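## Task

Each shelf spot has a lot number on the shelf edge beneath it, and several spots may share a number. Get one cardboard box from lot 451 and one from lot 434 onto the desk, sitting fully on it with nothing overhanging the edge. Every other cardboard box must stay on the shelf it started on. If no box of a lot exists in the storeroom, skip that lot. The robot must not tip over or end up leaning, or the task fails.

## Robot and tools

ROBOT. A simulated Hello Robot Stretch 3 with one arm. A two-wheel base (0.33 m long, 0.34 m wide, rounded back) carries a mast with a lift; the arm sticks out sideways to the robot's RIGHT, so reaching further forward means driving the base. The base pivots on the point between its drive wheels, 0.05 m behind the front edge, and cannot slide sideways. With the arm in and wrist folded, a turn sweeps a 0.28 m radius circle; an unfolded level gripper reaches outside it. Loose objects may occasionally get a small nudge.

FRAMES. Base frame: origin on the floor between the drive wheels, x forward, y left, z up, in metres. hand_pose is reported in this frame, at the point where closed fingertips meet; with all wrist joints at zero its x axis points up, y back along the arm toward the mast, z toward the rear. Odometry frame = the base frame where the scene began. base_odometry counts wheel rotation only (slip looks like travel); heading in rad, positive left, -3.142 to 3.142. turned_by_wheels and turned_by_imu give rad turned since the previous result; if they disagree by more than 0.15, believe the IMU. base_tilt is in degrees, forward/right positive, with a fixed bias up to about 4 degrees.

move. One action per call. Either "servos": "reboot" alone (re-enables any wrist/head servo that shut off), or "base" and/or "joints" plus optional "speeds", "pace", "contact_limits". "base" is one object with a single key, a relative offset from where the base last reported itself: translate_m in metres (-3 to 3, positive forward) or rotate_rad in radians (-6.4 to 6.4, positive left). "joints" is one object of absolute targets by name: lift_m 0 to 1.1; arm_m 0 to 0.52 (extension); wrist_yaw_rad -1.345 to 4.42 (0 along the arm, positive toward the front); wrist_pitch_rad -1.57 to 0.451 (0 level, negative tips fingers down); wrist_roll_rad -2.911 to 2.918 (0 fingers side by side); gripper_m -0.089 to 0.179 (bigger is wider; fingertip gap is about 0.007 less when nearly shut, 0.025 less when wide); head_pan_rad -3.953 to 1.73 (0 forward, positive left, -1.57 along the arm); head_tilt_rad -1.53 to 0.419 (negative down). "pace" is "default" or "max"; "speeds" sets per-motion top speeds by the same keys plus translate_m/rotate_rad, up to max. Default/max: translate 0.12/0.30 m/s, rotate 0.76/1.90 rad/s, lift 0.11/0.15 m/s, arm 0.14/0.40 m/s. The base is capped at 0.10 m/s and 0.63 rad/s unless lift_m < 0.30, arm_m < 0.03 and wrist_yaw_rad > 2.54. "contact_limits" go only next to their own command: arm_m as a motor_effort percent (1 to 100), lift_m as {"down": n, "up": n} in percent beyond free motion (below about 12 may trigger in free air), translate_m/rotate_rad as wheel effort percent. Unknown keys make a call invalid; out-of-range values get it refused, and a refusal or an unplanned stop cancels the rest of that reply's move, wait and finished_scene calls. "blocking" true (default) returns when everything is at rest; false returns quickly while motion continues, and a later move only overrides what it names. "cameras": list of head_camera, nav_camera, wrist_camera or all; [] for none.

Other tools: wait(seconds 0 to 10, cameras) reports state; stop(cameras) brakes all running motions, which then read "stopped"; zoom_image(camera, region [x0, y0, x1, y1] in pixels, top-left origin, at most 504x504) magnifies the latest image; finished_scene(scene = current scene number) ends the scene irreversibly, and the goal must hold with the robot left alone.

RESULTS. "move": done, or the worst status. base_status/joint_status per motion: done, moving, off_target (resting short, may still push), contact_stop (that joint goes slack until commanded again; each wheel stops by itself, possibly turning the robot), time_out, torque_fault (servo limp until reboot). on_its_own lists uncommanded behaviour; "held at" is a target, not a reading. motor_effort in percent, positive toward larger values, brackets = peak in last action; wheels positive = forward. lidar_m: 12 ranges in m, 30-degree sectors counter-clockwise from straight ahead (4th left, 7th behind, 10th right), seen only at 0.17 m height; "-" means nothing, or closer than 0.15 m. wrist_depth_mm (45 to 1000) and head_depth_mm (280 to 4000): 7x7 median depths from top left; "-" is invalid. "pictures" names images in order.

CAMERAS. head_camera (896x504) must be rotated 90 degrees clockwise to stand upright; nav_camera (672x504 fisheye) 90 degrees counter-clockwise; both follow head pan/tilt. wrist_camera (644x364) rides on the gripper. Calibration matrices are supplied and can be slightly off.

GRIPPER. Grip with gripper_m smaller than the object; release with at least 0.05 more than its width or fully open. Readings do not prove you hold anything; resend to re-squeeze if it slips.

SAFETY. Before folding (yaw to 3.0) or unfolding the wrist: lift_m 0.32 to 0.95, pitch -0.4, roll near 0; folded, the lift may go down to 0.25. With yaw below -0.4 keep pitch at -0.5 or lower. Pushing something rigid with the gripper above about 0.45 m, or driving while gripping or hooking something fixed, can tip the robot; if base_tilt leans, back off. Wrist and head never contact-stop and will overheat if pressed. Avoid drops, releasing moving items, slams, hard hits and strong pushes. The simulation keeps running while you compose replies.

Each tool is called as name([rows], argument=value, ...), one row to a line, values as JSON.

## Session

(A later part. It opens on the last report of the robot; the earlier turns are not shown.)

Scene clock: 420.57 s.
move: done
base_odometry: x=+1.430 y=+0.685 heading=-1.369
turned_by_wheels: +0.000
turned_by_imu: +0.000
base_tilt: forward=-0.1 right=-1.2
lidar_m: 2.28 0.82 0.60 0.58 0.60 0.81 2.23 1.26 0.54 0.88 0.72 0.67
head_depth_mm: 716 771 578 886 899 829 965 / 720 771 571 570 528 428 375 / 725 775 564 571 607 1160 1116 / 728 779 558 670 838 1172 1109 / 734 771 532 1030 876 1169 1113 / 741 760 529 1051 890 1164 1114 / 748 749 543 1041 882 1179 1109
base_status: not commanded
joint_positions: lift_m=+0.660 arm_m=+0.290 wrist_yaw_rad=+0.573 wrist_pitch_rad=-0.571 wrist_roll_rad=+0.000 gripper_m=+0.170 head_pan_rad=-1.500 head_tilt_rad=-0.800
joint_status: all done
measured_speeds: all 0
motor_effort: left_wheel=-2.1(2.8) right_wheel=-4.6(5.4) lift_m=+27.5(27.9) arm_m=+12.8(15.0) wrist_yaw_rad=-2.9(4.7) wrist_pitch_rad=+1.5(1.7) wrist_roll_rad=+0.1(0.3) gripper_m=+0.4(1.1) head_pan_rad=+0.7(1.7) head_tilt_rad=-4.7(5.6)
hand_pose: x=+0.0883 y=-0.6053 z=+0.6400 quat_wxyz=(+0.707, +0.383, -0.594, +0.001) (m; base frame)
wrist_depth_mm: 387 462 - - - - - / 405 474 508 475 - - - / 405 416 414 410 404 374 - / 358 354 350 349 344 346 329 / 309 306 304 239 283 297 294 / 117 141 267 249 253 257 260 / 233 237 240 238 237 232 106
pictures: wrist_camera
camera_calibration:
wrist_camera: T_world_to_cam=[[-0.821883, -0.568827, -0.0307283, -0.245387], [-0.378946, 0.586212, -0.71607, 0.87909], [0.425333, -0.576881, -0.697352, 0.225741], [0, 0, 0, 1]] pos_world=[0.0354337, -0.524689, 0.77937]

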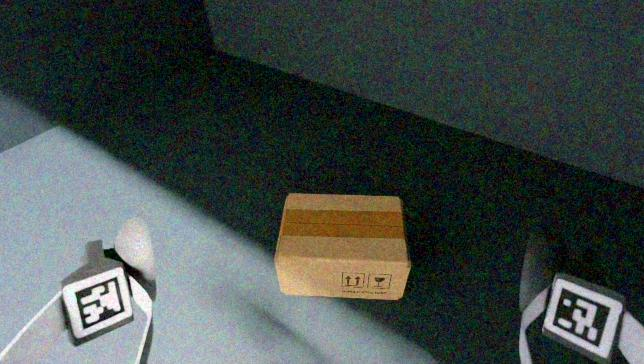

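move(joints={"arm_m": 0.335}, cameras=["wrist_camera"])

Scene clock: 455.60 s.
move: done
base_odometry: x=+1.430 y=+0.685 heading=-1.369
turned_by_wheels: +0.000
turned_by_imu: +0.000
base_tilt: forward=-0.3 right=-1.2
lidar_m: 2.27 0.83 0.60 0.58 0.60 0.81 2.23 1.26 0.54 0.88 0.72 0.67
head_depth_mm: 714 772 577 885 894 832 1000 / 718 773 571 575 526 429 375 / 724 775 566 595 862 1157 1112 / 731 781 559 701 858 1178 1105 / 734 770 532 1024 874 1163 1107 / 741 759 529 1053 891 1163 1120 / 746 748 542 1046 884 1183 1106
base_status: not commanded
joint_positions: lift_m=+0.660 arm_m=+0.335 wrist_yaw_rad=+0.573 wrist_pitch_rad=-0.571 wrist_roll_rad=+0.000 gripper_m=+0.170 head_pan_rad=-1.500 head_tilt_rad=-0.800
joint_status: all done
measured_speeds: all 0
motor_effort: left_wheel=-2.6(2.6) right_wheel=-5.3(5.4) lift_m=+28.3(31.1) arm_m=+12.1(14.4) wrist_yaw_rad=-2.1(4.2) wrist_pitch_rad=+1.5(1.6) wrist_roll_rad=-0.2(0.3) gripper_m=+0.2(1.0) head_pan_rad=+1.1(1.2) head_tilt_rad=-6.5(6.7)
hand_pose: x=+0.0883 y=-0.6503 z=+0.6400 quat_wxyz=(+0.707, +0.383, -0.594, +0.001) (m; base frame)
wrist_depth_mm: 389 463 - - - - - / 408 469 484 - - - - / 407 415 415 411 393 - - / 358 353 352 348 345 336 - / 310 305 301 300 299 298 294 / 117 141 223 211 263 257 261 / 232 235 235 214 236 230 106
pictures: wrist_camera
camera_calibration:
wrist_camera: T_world_to_cam=[[-0.821904, -0.568794, -0.0307698, -0.270932], [-0.378899, 0.586244, -0.716068, 0.905485], [0.425334, -0.576881, -0.697352, 0.199781], [0, 0, 0, 1]] pos_world=[0.0354337, -0.569689, 0.77937]

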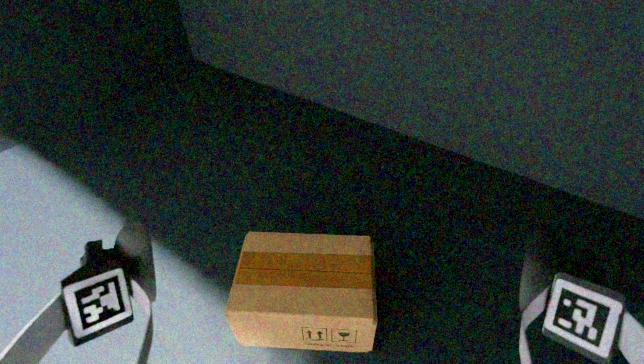

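move(base={"translate_m": 0.025}, joints={"lift_m": 0.583}, cameras=["wrist_camera"])

move(joints={"gripper_m": 0.03}, cameras=[])

move(joints={"lift_m": 0.68}, cameras=["wrist_camera"])

Scene clock: 466.07 s.
move: done
base_odometry: x=+1.435 y=+0.661 heading=-1.369
turned_by_wheels: +0.000
turned_by_imu: +0.000
base_tilt: forward=-0.2 right=-1.2
lidar_m: 2.27 0.82 0.60 0.58 0.60 0.81 2.23 0.62 0.56 0.88 0.69 0.65
head_depth_mm: 716 770 577 954 917 836 1098 / 721 772 572 1025 849 504 430 / 726 777 564 1040 678 1153 1113 / 730 784 539 1036 775 1167 1110 / 735 771 531 1026 874 1165 1113 / 739 759 541 1048 891 1158 1115 / 744 748 542 1044 881 1177 1112
base_status: done
joint_positions: lift_m=+0.583 arm_m=+0.335 wrist_yaw_rad=+0.573 wrist_pitch_rad=-0.571 wrist_roll_rad=+0.000 gripper_m=+0.170 head_pan_rad=-1.500 head_tilt_rad=-0.800
joint_status: all done
measured_speeds: all 0
motor_effort: left_wheel=+7.7(9.7) right_wheel=+3.3(8.9) lift_m=+23.6(26.2) arm_m=+5.4(8.3) wrist_yaw_rad=-2.2(4.1) wrist_pitch_rad=+1.6(1.7) wrist_roll_rad=-0.3(0.3) gripper_m=+0.6(1.4) head_pan_rad=+0.2(1.2) head_tilt_rad=-5.5(7.2)
hand_pose: x=+0.0883 y=-0.6503 z=+0.5629 quat_wxyz=(+0.707, +0.383, -0.594, +0.000) (m; base frame)
wrist_depth_mm: 367 425 422 - - - - / 354 349 346 340 324 - - / 288 286 283 282 277 274 262 / 243 243 234 166 174 234 230 / 216 209 198 144 147 203 201 / 123 140 175 147 143 176 178 / 159 159 163 163 161 158 106
pictures: wrist_camera
camera_calibration:
wrist_camera: T_world_to_cam=[[-0.821945, -0.568736, -0.0307573, -0.273275], [-0.379039, 0.586503, -0.715782, 0.850299], [0.42513, -0.576675, -0.697646, 0.146416], [0, 0, 0, 1]] pos_world=[0.0354341, -0.56969, 0.70237]

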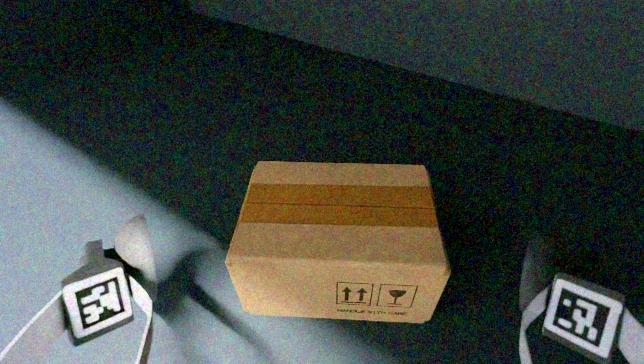

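Scene clock: 468.00 s.
move: done
base_odometry: x=+1.435 y=+0.661 heading=-1.369
turned_by_wheels: +0.000
turned_by_imu: +0.000
base_tilt: forward=-0.3 right=-1.1
lidar_m: 2.26 0.82 0.60 0.58 0.60 0.81 2.23 0.61 0.56 0.88 0.69 0.65
head_depth_mm: 718 773 577 956 918 832 1095 / 718 771 572 1024 847 504 429 / 726 776 565 1041 676 1158 1109 / 728 779 539 1038 785 1172 1111 / 735 771 530 1030 888 1164 1112 / 741 759 542 1052 890 1163 1118 / 750 748 542 1045 887 1180 1109
base_status: not commanded
joint_positions: lift_m=+0.583 arm_m=+0.335 wrist_yaw_rad=+0.572 wrist_pitch_rad=-0.571 wrist_roll_rad=+0.000 gripper_m=+0.031 head_pan_rad=-1.500 head_tilt_rad=-0.800
joint_status: all done
measured_speeds: all 0
motor_effort: left_wheel=+7.1(8.0) right_wheel=+3.8(4.1) lift_m=+23.7(24.2) arm_m=+2.3(5.7) wrist_yaw_rad=-2.1(3.8) wrist_pitch_rad=+1.7(1.7) wrist_roll_rad=+0.1(0.3) gripper_m=-21.3(93.3) head_pan_rad=+0.6(1.1) head_tilt_rad=-6.8(6.8)
hand_pose: x=+0.0880 y=-0.6504 z=+0.5629 quat_wxyz=(+0.707, +0.382, -0.594, +0.000) (m; base frame)
wrist_depth_mm: 367 424 421 - - - - / 354 353 345 341 325 - - / 289 288 282 280 278 274 263 / 243 242 234 166 221 233 231 / 212 210 149 143 147 203 202 / 186 185 141 148 136 179 179 / 166 124 163 163 162 124 163
pictures: none
No camera images: "cameras" was empty.

Scene clock: 469.70 s.
move: done
base_odometry: x=+1.435 y=+0.661 heading=-1.369
turned_by_wheels: +0.000
turned_by_imu: +0.000
base_tilt: forward=-0.3 right=-1.2
lidar_m: 2.27 0.82 0.60 0.58 0.60 0.81 2.23 0.62 0.56 0.88 0.69 0.65
head_depth_mm: 714 768 577 955 919 812 358 / 721 770 571 565 487 416 359 / 727 775 564 576 880 1154 1115 / 728 782 539 681 873 1171 1110 / 735 769 529 859 895 1171 1113 / 743 757 541 1049 889 1157 1114 / 748 748 543 1042 883 1179 1110
base_status: not commanded
joint_positions: lift_m=+0.680 arm_m=+0.335 wrist_yaw_rad=+0.572 wrist_pitch_rad=-0.579 wrist_roll_rad=+0.000 gripper_m=+0.033 head_pan_rad=-1.500 head_tilt_rad=-0.800
joint_status: all done
measured_speeds: all 0
motor_effort: left_wheel=+7.7(7.8) right_wheel=+3.8(4.1) lift_m=+29.7(33.1) arm_m=-0.3(2.3) wrist_yaw_rad=-1.8(3.3) wrist_pitch_rad=+2.9(3.1) wrist_roll_rad=+0.0(0.3) gripper_m=-9.4(21.7) head_pan_rad=+0.3(1.2) head_tilt_rad=-5.8(6.7)
hand_pose: x=+0.0874 y=-0.6494 z=+0.6584 quat_wxyz=(+0.707, +0.385, -0.593, -0.003) (m; base frame)
wrist_depth_mm: 369 442 - - - - - / 384 465 514 - - - - / 408 448 438 437 404 - - / 380 378 366 173 346 355 - / 328 330 145 141 147 319 316 / 292 291 141 147 135 281 279 / 265 250 255 252 249 124 255
pictures: wrist_camera
camera_calibration:
wrist_camera: T_world_to_cam=[[-0.822894, -0.567349, -0.0309843, -0.269475], [-0.381111, 0.591572, -0.710491, 0.917828], [0.421426, -0.57285, -0.703024, 0.220214], [0, 0, 0, 1]] pos_world=[0.0352407, -0.569699, 0.798574]

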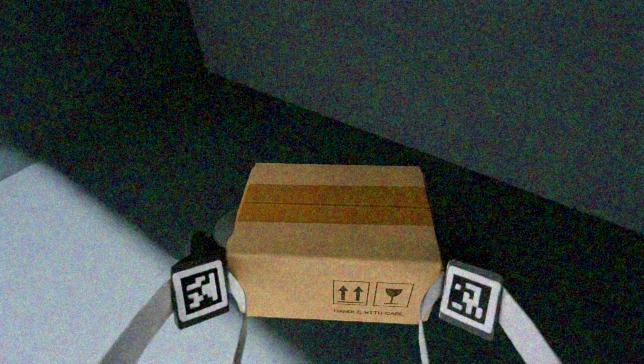

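move(joints={"gripper_m": 0.0}, cameras=[])

move(joints={"arm_m": 0.0}, cameras=[])

move(base={"translate_m": -1.35}, cameras=[])

move(base={"translate_m": -0.12}, joints={"lift_m": 0.9}, cameras=["wrist_camera"])

Scene clock: 481.03 s.
move: done
base_odometry: x=+1.435 y=+0.661 heading=-1.369
turned_by_wheels: +0.000
turned_by_imu: +0.000
base_tilt: forward=-0.3 right=-1.1
lidar_m: 2.26 0.82 0.60 0.58 0.60 0.81 2.23 0.62 0.56 0.88 0.69 0.65
head_depth_mm: 718 770 577 952 921 815 358 / 720 772 571 565 486 416 359 / 725 777 564 575 876 1151 1113 / 729 780 539 681 878 1165 1107 / 735 770 530 861 892 1166 1110 / 743 757 542 1050 895 1160 1109 / 747 747 542 1040 884 1182 1108
base_status: not commanded
joint_positions: lift_m=+0.680 arm_m=+0.335 wrist_yaw_rad=+0.572 wrist_pitch_rad=-0.579 wrist_roll_rad=+0.000 gripper_m=+0.001 head_pan_rad=-1.500 head_tilt_rad=-0.800
joint_status: all done
measured_speeds: all 0
motor_effort: left_wheel=+7.2(8.0) right_wheel=+3.4(4.0) lift_m=+23.7(24.6) arm_m=-6.5(6.9) wrist_yaw_rad=-2.5(2.5) wrist_pitch_rad=+3.1(3.1) wrist_roll_rad=-0.3(0.3) gripper_m=-31.2(99.1) head_pan_rad=+0.9(0.9) head_tilt_rad=-5.8(6.5)
hand_pose: x=+0.0874 y=-0.6494 z=+0.6584 quat_wxyz=(+0.707, +0.385, -0.593, -0.003) (m; base frame)
wrist_depth_mm: 368 442 - - - - - / 384 464 511 - - - - / 409 443 439 430 406 - - / 382 377 364 174 345 355 - / 329 330 145 140 147 316 314 / 290 289 141 148 136 282 281 / 261 249 253 251 248 123 256
pictures: none
No camera images: "cameras" was empty.

Scene clock: 484.70 s.
move: done
base_odometry: x=+1.435 y=+0.661 heading=-1.369
turned_by_wheels: +0.000
turned_by_imu: +0.000
base_tilt: forward=-0.4 right=-1.3
lidar_m: 2.27 0.82 0.60 0.58 0.60 0.81 2.23 0.61 0.56 0.88 0.69 0.65
head_depth_mm: 714 776 577 954 921 836 1009 / 718 771 572 1022 914 1154 341 / 725 778 566 1041 908 1151 346 / 728 780 539 1036 901 817 431 / 736 771 529 1027 892 612 1063 / 739 758 542 1052 888 809 1108 / 747 746 541 1041 880 1187 1108
base_status: not commanded
joint_positions: lift_m=+0.680 arm_m=+0.001 wrist_yaw_rad=+0.572 wrist_pitch_rad=-0.579 wrist_roll_rad=+0.000 gripper_m=+0.004 head_pan_rad=-1.500 head_tilt_rad=-0.800
joint_status: all done
measured_speeds: all 0
motor_effort: left_wheel=+7.3(8.0) right_wheel=+3.7(4.4) lift_m=+26.3(27.1) arm_m=-13.1(14.7) wrist_yaw_rad=-2.1(3.6) wrist_pitch_rad=+3.0(3.1) wrist_roll_rad=+0.2(0.4) gripper_m=-13.8(31.7) head_pan_rad=+0.7(1.0) head_tilt_rad=-5.7(6.6)
hand_pose: x=+0.0874 y=-0.3149 z=+0.6584 quat_wxyz=(+0.707, +0.385, -0.593, -0.003) (m; base frame)
wrist_depth_mm: - 440 498 - - - - / - 478 518 509 507 513 496 / - 544 442 439 433 426 426 / - - 170 174 347 367 363 / - 964 145 141 147 317 318 / 877 883 141 148 135 282 281 / 811 763 758 168 - 113 264
pictures: none
No camera images: "cameras" was empty.

Scene clock: 499.30 s.
move: time_out
base_odometry: x=+1.165 y=+1.983 heading=-1.369
turned_by_wheels: +0.000
turned_by_imu: +0.000
base_tilt: forward=-0.3 right=-1.0
lidar_m: 1.87 0.82 0.59 0.57 0.59 0.81 1.00 1.04 1.42 0.44 0.92 0.99
head_depth_mm: 2628 2936 2471 1910 1566 1322 1148 / 2686 2928 2440 1902 1553 1318 341 / 2666 2965 2401 1890 1551 1309 346 / 343 397 473 571 1427 1247 433 / 738 772 555 1054 897 612 1068 / 745 758 549 1053 889 816 1113 / 752 751 542 1038 886 1184 1114
base_status: translate_m time_out (by the wheels' count: -1.3493 of -1.3500)
joint_positions: lift_m=+0.680 arm_m=+0.001 wrist_yaw_rad=+0.572 wrist_pitch_rad=-0.579 wrist_roll_rad=+0.000 gripper_m=+0.004 head_pan_rad=-1.500 head_tilt_rad=-0.800
joint_status: not commanded
measured_speeds: all 0
motor_effort: left_wheel=-0.6(10.7) right_wheel=+0.0(14.4) lift_m=+30.4(32.1) arm_m=-1.4(12.6) wrist_yaw_rad=-1.5(3.6) wrist_pitch_rad=+3.0(3.2) wrist_roll_rad=-0.1(0.4) gripper_m=-14.1(14.6) head_pan_rad=+0.1(1.0) head_tilt_rad=-3.8(6.2)
hand_pose: x=+0.0874 y=-0.3149 z=+0.6584 quat_wxyz=(+0.707, +0.385, -0.593, -0.003) (m; base frame)
wrist_depth_mm: - - 528 - - 174 163 / - - 521 - - 188 - / - - - - - 208 - / - - - 168 165 241 - / - 977 145 141 147 920 957 / 883 869 140 148 136 851 831 / 805 777 766 710 457 124 752
pictures: none
No camera images: "cameras" was empty.

not run: a stop that you did not command came earlier in this reply.

move(base={"translate_m": -0.44}, cameras=[])

move(base={"rotate_rad": -1.6}, joints={"lift_m": 0.9}, cameras=["nav_camera", "wrist_camera"])

Scene clock: 520.53 s.
move: done
base_odometry: x=+1.077 y=+2.414 heading=-1.369
turned_by_wheels: +0.000
turned_by_imu: +0.000
base_tilt: forward=-0.2 right=-1.1
lidar_m: 2.25 0.81 0.59 0.57 0.59 0.59 0.57 0.59 0.80 2.16 0.65 0.63
head_depth_mm: 2072 1949 1834 1744 1527 1327 1144 / 2683 2876 2413 1900 1552 1320 341 / 2675 2976 2446 1884 1545 1306 347 / 2709 2996 2399 1874 1543 1303 433 / 2687 3013 2386 1859 1524 613 1064 / 2619 2944 2348 1844 1515 1259 1118 / 2588 2970 2341 1686 1263 1244 1112
base_status: done
joint_positions: lift_m=+0.680 arm_m=+0.001 wrist_yaw_rad=+0.572 wrist_pitch_rad=-0.579 wrist_roll_rad=+0.000 gripper_m=+0.004 head_pan_rad=-1.500 head_tilt_rad=-0.800
joint_status: not commanded
measured_speeds: all 0
motor_effort: left_wheel=-1.2(11.1) right_wheel=-9.8(14.7) lift_m=+28.9(30.4) arm_m=+4.9(4.9) wrist_yaw_rad=-1.7(3.1) wrist_pitch_rad=+3.0(3.2) wrist_roll_rad=-0.2(0.3) gripper_m=-13.7(14.5) head_pan_rad=-0.3(1.2) head_tilt_rad=-3.8(5.5)
hand_pose: x=+0.0874 y=-0.3149 z=+0.6584 quat_wxyz=(+0.707, +0.385, -0.593, -0.003) (m; base frame)
wrist_depth_mm: - - - - - - - / - - - - - - - / - - - - - - - / - - 170 170 - - - / - - 145 141 148 965 957 / 886 883 141 148 135 860 831 / 800 779 763 770 752 123 763
pictures: none
No camera images: "cameras" was empty.

Scene clock: 524.17 s.
move: done
base_odometry: x=+1.077 y=+2.414 heading=-2.969
turned_by_wheels: -1.600
turned_by_imu: -1.574
base_tilt: forward=-0.4 right=-1.3
lidar_m: 2.04 0.66 0.63 2.31 0.83 0.59 0.57 0.59 0.59 0.57 0.59 0.79
head_depth_mm: 449 509 587 695 798 - 1108 / 452 511 590 702 832 - 1097 / 454 515 596 707 843 - - / 456 518 601 712 302 290 1089 / 459 520 603 720 291 362 1123 / 461 525 608 725 461 1177 1120 / 463 527 612 733 910 1185 1112
base_status: done
joint_positions: lift_m=+0.900 arm_m=+0.001 wrist_yaw_rad=+0.572 wrist_pitch_rad=-0.579 wrist_roll_rad=+0.000 gripper_m=+0.004 head_pan_rad=-1.500 head_tilt_rad=-0.800
joint_status: all done
measured_speeds: all 0
motor_effort: left_wheel=+7.5(12.1) right_wheel=-10.9(13.5) lift_m=+30.9(34.2) arm_m=-1.2(5.8) wrist_yaw_rad=-1.8(3.2) wrist_pitch_rad=+3.0(3.1) wrist_roll_rad=-0.1(0.4) gripper_m=-14.3(14.5) head_pan_rad=-0.1(0.9) head_tilt_rad=-3.8(4.9)
hand_pose: x=+0.0874 y=-0.3149 z=+0.8783 quat_wxyz=(+0.707, +0.385, -0.593, -0.003) (m; base frame)
wrist_depth_mm: - 582 476 394 337 292 258 / - - 543 439 368 317 279 / - - 603 497 405 343 301 / - - 170 174 401 378 327 / - - 145 141 148 415 356 / - - 141 148 136 448 392 / - 964 978 942 - 123 441
pictures: nav_camera (sideways), wrist_camera
camera_calibration:
nav_camera: T_world_to_cam=[[0.0664405, -0.695735, 0.715219, -0.887646], [-0.99594, -0.0898803, 0.0050863, 0.0496531], [0.0607454, -0.712653, -0.698882, 0.862311], [0, 0, 0, 1]] pos_world=[0.0560457, 0.00142445, 1.23726]
wrist_camera: T_world_to_cam=[[-0.822898, -0.567341, -0.0310286, -0.0728934], [-0.381206, 0.591764, -0.71028, 0.876077], [0.421333, -0.572659, -0.703235, 0.566633], [0, 0, 0, 1]] pos_world=[0.0352409, -0.235299, 1.01847]

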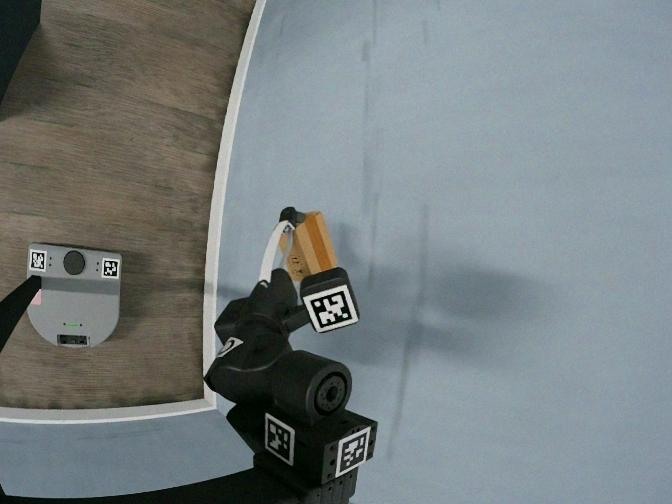

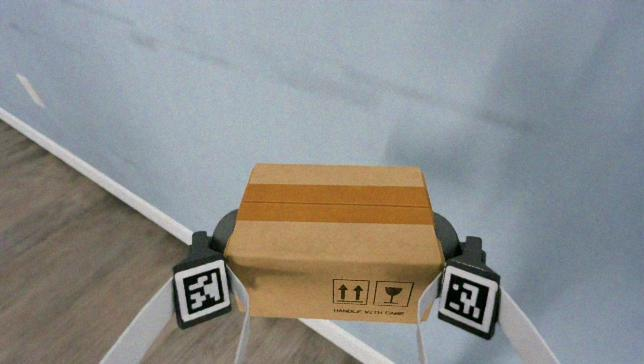

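move(base={"translate_m": 1.2}, joints={"head_pan_rad": 0.3, "head_tilt_rad": -0.4}, cameras=["nav_camera"])

Scene clock: 548.97 s.
move: done
base_odometry: x=-0.105 y=+2.207 heading=-2.969
turned_by_wheels: +0.000
turned_by_imu: +0.000
base_tilt: forward=-0.3 right=-1.2
lidar_m: 1.96 1.76 2.61 1.25 0.59 0.66 1.76 0.79 0.57 0.54 0.56 0.76
head_depth_mm: 1600 1686 1810 1931 2051 1801 1427 / 1647 1751 1841 1979 2124 1794 1430 / 1686 1800 1887 2048 2155 1779 1410 / 1742 1847 1958 2098 2234 1769 1405 / 1786 1914 2038 2174 2270 1756 1409 / 1827 1959 2091 1967 2102 1753 1399 / 1902 2034 2186 1760 2344 1752 1379
base_status: done
joint_positions: lift_m=+0.900 arm_m=+0.001 wrist_yaw_rad=+0.572 wrist_pitch_rad=-0.579 wrist_roll_rad=+0.000 gripper_m=+0.004 head_pan_rad=+0.300 head_tilt_rad=-0.400
joint_status: all done
measured_speeds: all 0
motor_effort: left_wheel=+8.2(11.8) right_wheel=+1.1(11.0) lift_m=+30.8(32.4) arm_m=-1.6(13.2) wrist_yaw_rad=-1.8(3.6) wrist_pitch_rad=+3.0(3.2) wrist_roll_rad=+0.0(0.4) gripper_m=-13.9(14.5) head_pan_rad=-2.9(6.1) head_tilt_rad=-4.3(7.7)
hand_pose: x=+0.0874 y=-0.3149 z=+0.8783 quat_wxyz=(+0.707, +0.385, -0.593, -0.003) (m; base frame)
wrist_depth_mm: - 552 442 368 313 271 241 / - 609 512 404 341 293 258 / - - 574 466 379 321 280 / - - 170 169 383 355 304 / - - 145 141 147 381 331 / - - 141 148 135 416 366 / - 951 974 960 609 123 409
pictures: nav_camera (sideways)
camera_calibration:
nav_camera: T_world_to_cam=[[0.343631, 0.124142, 0.930863, -1.17052], [0.310432, -0.950518, 0.0121667, 0.0324493], [0.886313, 0.284788, -0.365165, 0.423056], [0, 0, 0, 1]] pos_world=[0.0171949, 0.0556736, 1.24369]

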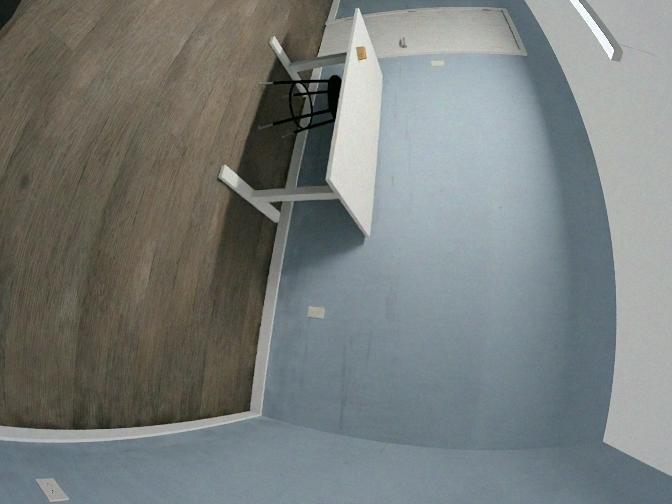

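move(base={"translate_m": 0.64}, joints={"head_pan_rad": -1.5, "head_tilt_rad": -0.6}, cameras=[])

move(base={"rotate_rad": 1.6}, cameras=["nav_camera"])

Scene clock: 561.97 s.
move: done
base_odometry: x=-0.735 y=+2.097 heading=-2.968
turned_by_wheels: +0.000
turned_by_imu: +0.000
base_tilt: forward=-0.3 right=-1.2
lidar_m: 1.35 1.27 1.26 3.74 1.35 1.05 2.24 0.77 0.55 0.53 0.55 0.74
head_depth_mm: 411 450 498 559 639 720 - / 412 452 501 564 643 745 - / 413 453 505 566 647 755 - / 416 457 507 570 651 707 - / 418 459 510 573 655 484 301 / 420 461 512 577 660 449 900 / 422 464 515 582 666 777 936
base_status: done
joint_positions: lift_m=+0.900 arm_m=+0.001 wrist_yaw_rad=+0.572 wrist_pitch_rad=-0.579 wrist_roll_rad=+0.000 gripper_m=+0.004 head_pan_rad=-1.500 head_tilt_rad=-0.600
joint_status: all done
measured_speeds: all 0
motor_effort: left_wheel=+8.2(11.8) right_wheel=+1.7(10.8) lift_m=+24.3(29.2) arm_m=+6.0(6.4) wrist_yaw_rad=-2.2(3.7) wrist_pitch_rad=+3.0(3.2) wrist_roll_rad=-0.2(0.3) gripper_m=-14.0(14.6) head_pan_rad=+3.5(4.4) head_tilt_rad=+3.5(7.4)
hand_pose: x=+0.0874 y=-0.3149 z=+0.8783 quat_wxyz=(+0.707, +0.385, -0.593, -0.003) (m; base frame)
wrist_depth_mm: - 542 428 351 300 259 232 / - 597 491 388 330 282 246 / - - 558 442 363 308 267 / - - 169 175 369 341 291 / - - 145 141 147 374 319 / - - 141 148 135 401 353 / - 951 964 950 605 124 390
pictures: none
No camera images: "cameras" was empty.

Scene clock: 565.60 s.
move: done
base_odometry: x=-0.735 y=+2.097 heading=-1.369
turned_by_wheels: +1.600
turned_by_imu: +1.574
base_tilt: forward=-0.1 right=-1.3
lidar_m: 3.63 1.33 1.05 2.10 0.76 0.55 0.53 0.55 0.75 1.35 1.26 1.28
head_depth_mm: 1097 1198 1326 1479 1598 1497 - / 1099 1209 1338 1495 1691 1529 - / 1107 1215 1353 1522 1697 1484 - / 1112 1222 1362 1533 1709 1432 - / 1126 1229 1374 1549 1704 485 301 / 1126 1240 1380 1547 1700 451 1139 / 1135 1244 1386 1566 1724 1447 1188
base_status: done
joint_positions: lift_m=+0.900 arm_m=+0.001 wrist_yaw_rad=+0.572 wrist_pitch_rad=-0.579 wrist_roll_rad=+0.000 gripper_m=+0.004 head_pan_rad=-1.500 head_tilt_rad=-0.600
joint_status: not commanded
measured_speeds: all 0
motor_effort: left_wheel=-8.9(13.1) right_wheel=+9.2(12.8) lift_m=+25.0(25.5) arm_m=+0.5(7.4) wrist_yaw_rad=-1.8(3.4) wrist_pitch_rad=+3.0(3.2) wrist_roll_rad=-0.1(0.3) gripper_m=-13.9(14.5) head_pan_rad=+3.0(3.9) head_tilt_rad=+3.3(4.1)
hand_pose: x=+0.0874 y=-0.3149 z=+0.8783 quat_wxyz=(+0.707, +0.385, -0.593, -0.003) (m; base frame)
wrist_depth_mm: - - - - - - - / - - - - - - - / - - - - - - - / - - - 174 - - - / - - 145 141 147 - - / - - 141 148 135 - - / - 959 981 979 960 123 972
pictures: nav_camera (sideways)
camera_calibration:
nav_camera: T_world_to_cam=[[0.055474, -0.539913, 0.839891, -1.05009], [-0.99603, -0.0885741, 0.00884805, 0.0447127], [0.0696154, -0.837047, -0.542684, 0.659107], [0, 0, 0, 1]] pos_world=[0.0569041, -0.0112957, 1.23925]

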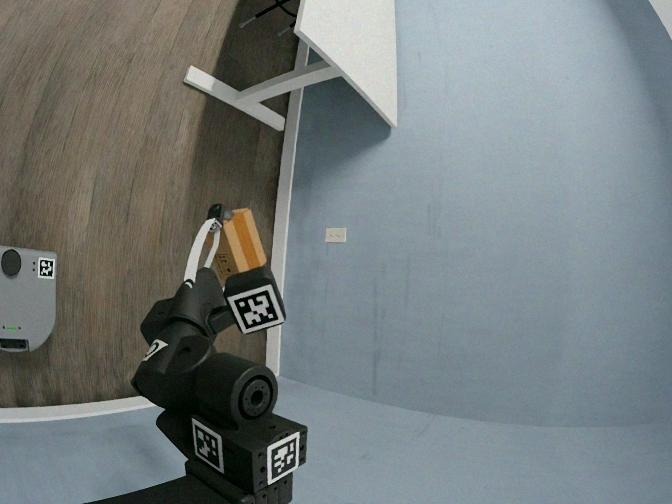

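move(base={"translate_m": 1.2}, cameras=["head_camera"])

Scene clock: 583.03 s.
move: done
base_odometry: x=-0.495 y=+0.922 heading=-1.369
turned_by_wheels: +0.000
turned_by_imu: +0.000
base_tilt: forward=-0.3 right=-1.3
lidar_m: 2.55 1.33 0.97 0.93 0.97 1.79 1.72 1.78 0.94 0.85 0.85 1.29
head_depth_mm: 1089 1197 1326 1135 841 1505 - / 1095 1207 1337 1125 835 1343 - / 1106 1215 1349 1112 830 1441 - / 1112 1216 1345 1099 820 1363 - / 1114 1233 1348 1090 817 484 301 / 1126 1228 1359 1082 814 450 1140 / 1132 1250 1360 1070 833 1453 1185
base_status: done
joint_positions: lift_m=+0.900 arm_m=+0.001 wrist_yaw_rad=+0.572 wrist_pitch_rad=-0.579 wrist_roll_rad=+0.000 gripper_m=+0.004 head_pan_rad=-1.500 head_tilt_rad=-0.600
joint_status: not commanded
measured_speeds: all 0
motor_effort: left_wheel=+3.0(8.5) right_wheel=+7.0(13.9) lift_m=+31.2(31.6) arm_m=-6.0(13.4) wrist_yaw_rad=-1.7(3.2) wrist_pitch_rad=+3.1(3.2) wrist_roll_rad=+0.0(0.3) gripper_m=-14.0(14.6) head_pan_rad=+1.4(3.7) head_tilt_rad=+0.6(3.1)
hand_pose: x=+0.0874 y=-0.3149 z=+0.8783 quat_wxyz=(+0.707, +0.385, -0.593, -0.003) (m; base frame)
wrist_depth_mm: - - 663 - - - - / - - - - - - - / - - - - - - - / - - - 169 168 - - / - - 145 141 148 - - / - - 141 148 135 - - / - 958 964 965 968 124 952
pictures: head_camera (sideways)
camera_calibration:
head_camera: T_world_to_cam=[[-0.083047, 0.515334, -0.852956, 1.12571], [0.996521, 0.0489247, -0.067466, 0.0813899], [0.00696309, -0.855591, -0.517605, 0.629132], [0, 0, 0, 1]] pos_world=[0.007999, -0.0458164, 1.29131]

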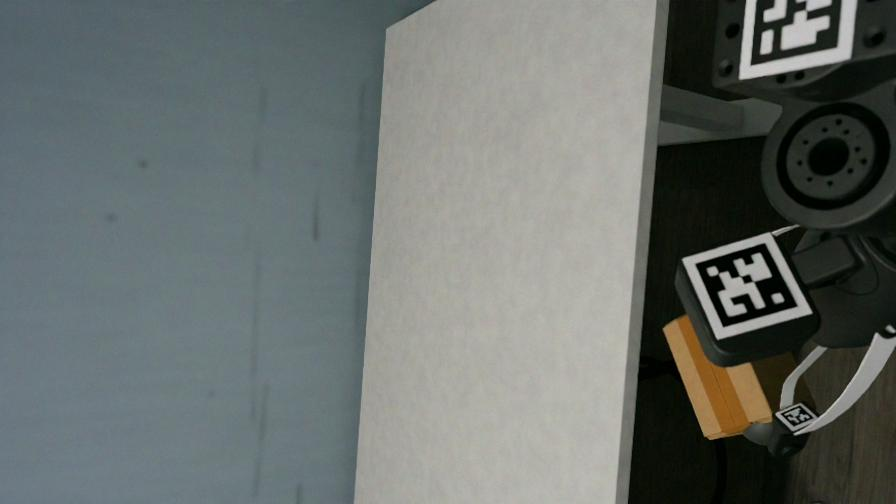

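move(joints={"arm_m": 0.42}, cameras=[])

move(joints={"lift_m": 0.82}, cameras=["head_camera"])

move(joints={"lift_m": 0.765}, speeds={"lift_m": 0.035}, contact_limits={"lift_m": {"down": 14}}, cameras=["head_camera", "wrist_camera"])

Scene clock: 596.87 s.
move: done
base_odometry: x=-0.495 y=+0.922 heading=-1.369
turned_by_wheels: +0.000
turned_by_imu: +0.000
base_tilt: forward=-0.3 right=-1.0
lidar_m: 2.55 1.33 0.97 0.93 0.97 1.78 1.72 1.78 0.94 0.85 0.85 1.29
head_depth_mm: 1090 1195 1309 340 309 1414 1245 / 1096 1201 544 970 831 1359 1215 / 1104 1209 1285 584 829 1444 1238 / 1110 1223 1330 796 821 1468 1226 / 1118 1226 1348 995 813 1456 1227 / 1125 1240 1347 1079 811 1409 1213 / 1134 1247 1367 1067 833 1445 1213
base_status: not commanded
joint_positions: lift_m=+0.900 arm_m=+0.420 wrist_yaw_rad=+0.572 wrist_pitch_rad=-0.579 wrist_roll_rad=+0.000 gripper_m=+0.004 head_pan_rad=-1.500 head_tilt_rad=-0.600
joint_status: all done
measured_speeds: all 0
motor_effort: left_wheel=+3.2(3.5) right_wheel=+7.0(8.2) lift_m=+23.9(32.0) arm_m=+12.6(15.3) wrist_yaw_rad=-1.3(3.3) wrist_pitch_rad=+3.1(3.2) wrist_roll_rad=-0.2(0.4) gripper_m=-14.2(14.5) head_pan_rad=+0.8(1.9) head_tilt_rad=-0.2(1.1)
hand_pose: x=+0.0873 y=-0.7343 z=+0.8783 quat_wxyz=(+0.707, +0.385, -0.593, -0.003) (m; base frame)
wrist_depth_mm: - - - - - - - / - - - - - - - / - - - - - - - / - - 164 168 165 - - / - - 145 141 146 - - / - - 141 148 135 - - / - - - - - 105 -
pictures: none
No camera images: "cameras" was empty.

Scene clock: 598.43 s.
move: done
base_odometry: x=-0.495 y=+0.922 heading=-1.369
turned_by_wheels: +0.000
turned_by_imu: +0.000
base_tilt: forward=-0.3 right=-1.2
lidar_m: 2.55 1.33 0.97 0.93 0.97 1.79 1.72 1.79 0.94 0.86 0.85 1.29
head_depth_mm: 1095 1190 1329 1135 379 312 1165 / 1099 1203 1336 556 753 1341 1215 / 1101 1213 1334 586 804 1428 1232 / 1110 1221 1354 831 796 1468 1225 / 1117 1231 1341 1087 817 1469 1231 / 1122 1236 1350 1078 810 1419 1218 / 1136 1247 1366 1068 833 1447 1208
base_status: not commanded
joint_positions: lift_m=+0.820 arm_m=+0.420 wrist_yaw_rad=+0.572 wrist_pitch_rad=-0.580 wrist_roll_rad=+0.000 gripper_m=+0.004 head_pan_rad=-1.500 head_tilt_rad=-0.600
joint_status: all done
measured_speeds: all 0
motor_effort: left_wheel=+2.5(3.4) right_wheel=+7.7(7.9) lift_m=+24.1(26.0) arm_m=+9.4(12.7) wrist_yaw_rad=-3.3(3.3) wrist_pitch_rad=+3.2(3.3) wrist_roll_rad=+0.1(0.3) gripper_m=-14.1(14.6) head_pan_rad=+0.4(1.5) head_tilt_rad=-0.8(1.2)
hand_pose: x=+0.0873 y=-0.7343 z=+0.7982 quat_wxyz=(+0.707, +0.385, -0.593, -0.003) (m; base frame)
wrist_depth_mm: - - - - - - - / - - - - - - - / - - - - - - - / - - 164 169 165 - - / - - 145 141 146 - - / - - 140 148 135 - - / - - - - - 105 -
pictures: head_camera (sideways)
camera_calibration:
head_camera: T_world_to_cam=[[-0.083047, 0.515334, -0.852956, 1.12571], [0.996521, 0.0489247, -0.067466, 0.0813899], [0.00696309, -0.855591, -0.517605, 0.629132], [0, 0, 0, 1]] pos_world=[0.007999, -0.0458164, 1.29131]

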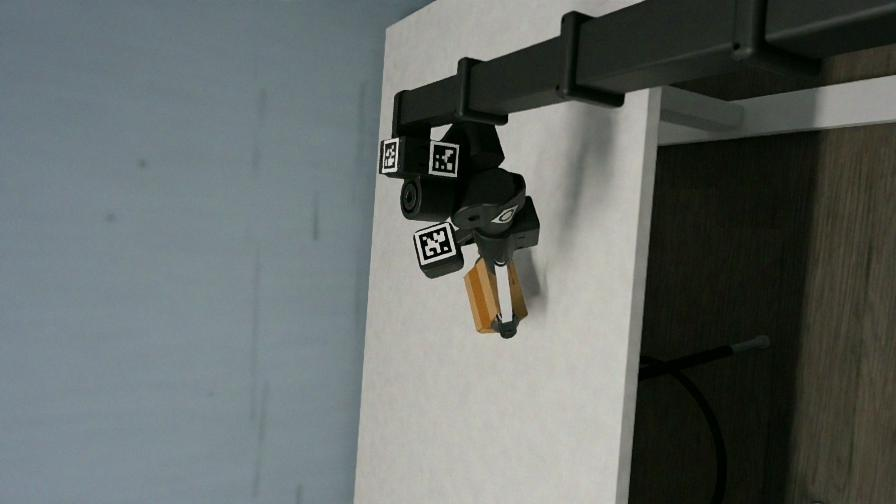

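Scene clock: 600.47 s.
move: done
base_odometry: x=-0.495 y=+0.922 heading=-1.369
turned_by_wheels: +0.000
turned_by_imu: +0.000
base_tilt: forward=-0.2 right=-1.2
lidar_m: 2.55 1.33 0.97 0.94 0.97 1.79 1.72 1.79 0.94 0.85 0.85 1.29
head_depth_mm: 1097 1196 1326 1139 841 374 297 / 1097 1209 1333 1075 492 736 1183 / 1105 1209 1339 615 746 1434 1235 / 1111 1218 1361 1104 767 1474 1231 / 1117 1229 1352 1088 814 1467 1221 / 1126 1239 1349 1076 809 1416 1216 / 1134 1247 1369 1066 833 1450 1213
base_status: not commanded
joint_positions: lift_m=+0.765 arm_m=+0.420 wrist_yaw_rad=+0.572 wrist_pitch_rad=-0.554 wrist_roll_rad=+0.000 gripper_m=+0.004 head_pan_rad=-1.500 head_tilt_rad=-0.600
joint_status: all done
measured_speeds: all 0
motor_effort: left_wheel=+3.3(3.6) right_wheel=+7.2(7.9) lift_m=+19.9(26.4) arm_m=+5.4(9.4) wrist_yaw_rad=-1.9(3.2) wrist_pitch_rad=-1.6(3.3) wrist_roll_rad=+0.1(0.3) gripper_m=-14.1(14.3) head_pan_rad=+0.7(1.7) head_tilt_rad=-0.9(1.9)
contact_limits: lift_m down 14 (down: maximum 72; up: maximum 65)
hand_pose: x=+0.0895 y=-0.7377 z=+0.7484 quat_wxyz=(+0.707, +0.377, -0.598, +0.006) (m; base frame)
wrist_depth_mm: - - - - - - - / - - - - - - - / - - - - - - - / - - 167 166 161 - - / - - 144 143 146 - - / - - 141 148 135 - - / - - - - - 104 -
pictures: head_camera (sideways), wrist_camera
camera_calibration:
head_camera: T_world_to_cam=[[-0.083047, 0.515334, -0.852956, 1.12571], [0.996521, 0.0489247, -0.067466, 0.0813899], [0.00696309, -0.855591, -0.517605, 0.629132], [0, 0, 0, 1]] pos_world=[0.007999, -0.0458164, 1.29131]
wrist_camera: T_world_to_cam=[[-0.822467, -0.56801, -0.0301948, -0.316113], [-0.371435, 0.576518, -0.727779, 1.03578], [0.430794, -0.587359, -0.685146, 0.207085], [0, 0, 0, 1]] pos_world=[0.0355223, -0.65507, 0.88616]

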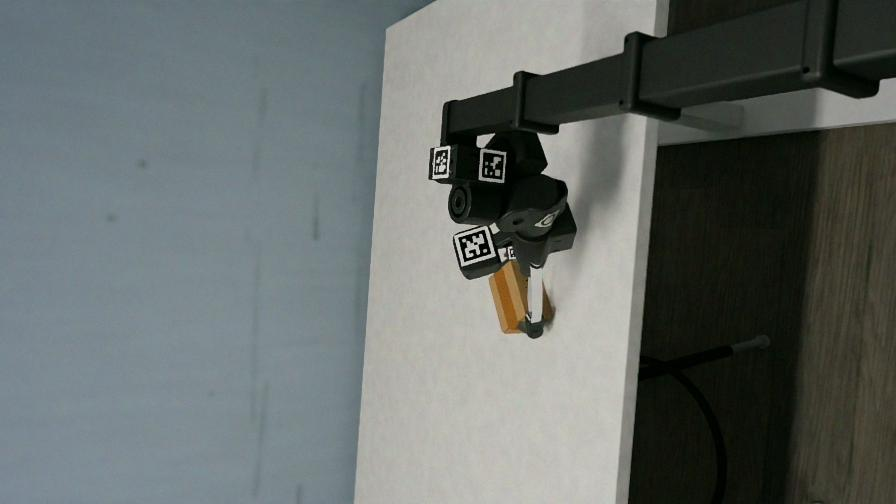

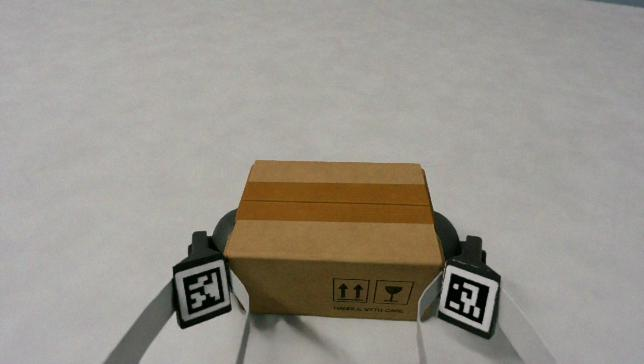

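move(joints={"gripper_m": 0.15}, cameras=["wrist_camera"])

move(joints={"lift_m": 0.88}, cameras=["head_camera", "wrist_camera"])

Scene clock: 607.50 s.
move: done
base_odometry: x=-0.495 y=+0.922 heading=-1.369
turned_by_wheels: +0.000
turned_by_imu: +0.000
base_tilt: forward=-0.4 right=-1.1
lidar_m: 2.55 1.33 0.97 0.93 0.97 1.79 1.72 1.78 0.94 0.85 0.85 1.29
head_depth_mm: 1091 1194 1325 1132 842 374 298 / 1095 1200 1332 1070 493 736 1182 / 1100 1214 1344 616 749 1439 1240 / 1110 1223 1353 1103 765 1480 1231 / 1114 1229 1345 1093 790 1463 1218 / 1126 1235 1349 1076 810 1411 1221 / 1127 1249 1360 1073 831 1438 1209
base_status: not commanded
joint_positions: lift_m=+0.765 arm_m=+0.420 wrist_yaw_rad=+0.572 wrist_pitch_rad=-0.570 wrist_roll_rad=+0.000 gripper_m=+0.150 head_pan_rad=-1.500 head_tilt_rad=-0.600
joint_status: all done
measured_speeds: all 0
motor_effort: left_wheel=+2.9(3.6) right_wheel=+7.0(7.7) lift_m=+30.5(31.2) arm_m=-4.9(5.0) wrist_yaw_rad=-1.5(3.3) wrist_pitch_rad=+1.5(2.0) wrist_roll_rad=+0.1(0.3) gripper_m=+0.8(82.3) head_pan_rad=+0.0(0.9) head_tilt_rad=-1.8(2.5)
contact_limits: lift_m down 14 (down: maximum 72; up: maximum 65)
hand_pose: x=+0.0881 y=-0.7355 z=+0.7451 quat_wxyz=(+0.707, +0.382, -0.595, +0.000) (m; base frame)
wrist_depth_mm: - - - - - - - / - - - - - - - / - - - - - - - / - - - 159 158 - - / - 146 139 138 141 140 - / - 125 - 153 149 124 - / - 119 - - - - 111
pictures: wrist_camera
camera_calibration:
wrist_camera: T_world_to_cam=[[-0.822744, -0.567583, -0.0306725, -0.315447], [-0.377853, 0.586438, -0.716462, 1.03103], [0.424639, -0.577875, -0.696952, 0.223042], [0, 0, 0, 1]] pos_world=[0.0353344, -0.654789, 0.88447]

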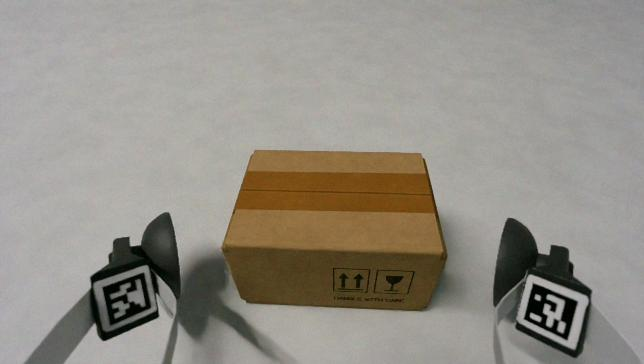

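Scene clock: 609.37 s.
move: done
base_odometry: x=-0.495 y=+0.922 heading=-1.369
turned_by_wheels: +0.000
turned_by_imu: +0.000
base_tilt: forward=-0.3 right=-1.2
lidar_m: 2.55 1.33 0.97 0.94 0.97 1.78 1.72 1.78 0.94 0.86 0.85 1.29
head_depth_mm: 1096 1193 1333 412 310 1444 1246 / 1102 1197 1276 559 833 1358 1216 / 1099 1210 1286 572 830 1439 1234 / 1112 1218 1333 655 821 1461 1226 / 1122 1225 1346 1086 815 1461 1228 / 1120 1236 1357 1083 808 1419 1217 / 1128 1246 1365 1069 831 1446 1209
base_status: not commanded
joint_positions: lift_m=+0.880 arm_m=+0.420 wrist_yaw_rad=+0.572 wrist_pitch_rad=-0.571 wrist_roll_rad=+0.000 gripper_m=+0.150 head_pan_rad=-1.500 head_tilt_rad=-0.600
joint_status: all done
measured_speeds: all 0
motor_effort: left_wheel=+3.4(3.4) right_wheel=+7.6(7.6) lift_m=+29.2(33.8) arm_m=-9.1(9.1) wrist_yaw_rad=-2.5(3.3) wrist_pitch_rad=+1.5(1.7) wrist_roll_rad=+0.0(0.3) gripper_m=+1.3(1.3) head_pan_rad=+0.1(1.0) head_tilt_rad=-2.7(2.7)
hand_pose: x=+0.0881 y=-0.7354 z=+0.8599 quat_wxyz=(+0.707, +0.382, -0.594, +0.000) (m; base frame)
wrist_depth_mm: - - - - - - - / - - - - - - - / - - - - - - - / - - - - - - - / - 146 - - - 140 - / - 126 - 246 - 124 - / - 118 - 221 225 - 111
pictures: head_camera (sideways), wrist_camera
camera_calibration:
head_camera: T_world_to_cam=[[-0.083047, 0.515334, -0.852956, 1.12571], [0.996521, 0.0489247, -0.067466, 0.0813899], [0.00696309, -0.855591, -0.517605, 0.629132], [0, 0, 0, 1]] pos_world=[0.007999, -0.0458164, 1.29131]
wrist_camera: T_world_to_cam=[[-0.822778, -0.567529, -0.0307665, -0.311792], [-0.378116, 0.586985, -0.715875, 1.11314], [0.424339, -0.577373, -0.69755, 0.304058], [0, 0, 0, 1]] pos_world=[0.035335, -0.65479, 0.99937]

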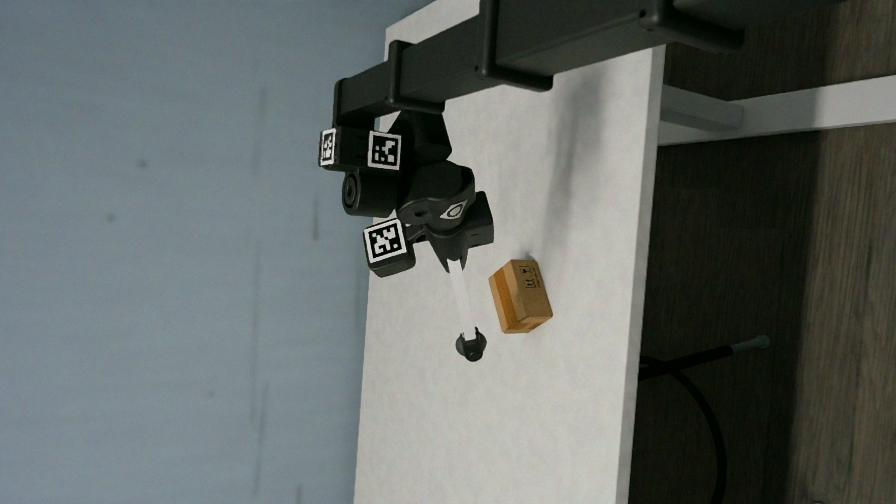

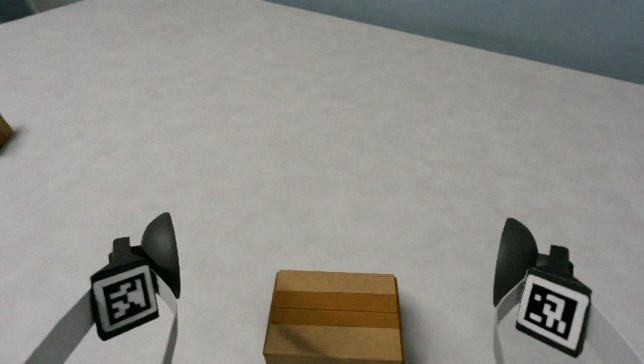

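Both boxes are on the desk.

finished_scene(scene=2)

The scene is finished: the task was done.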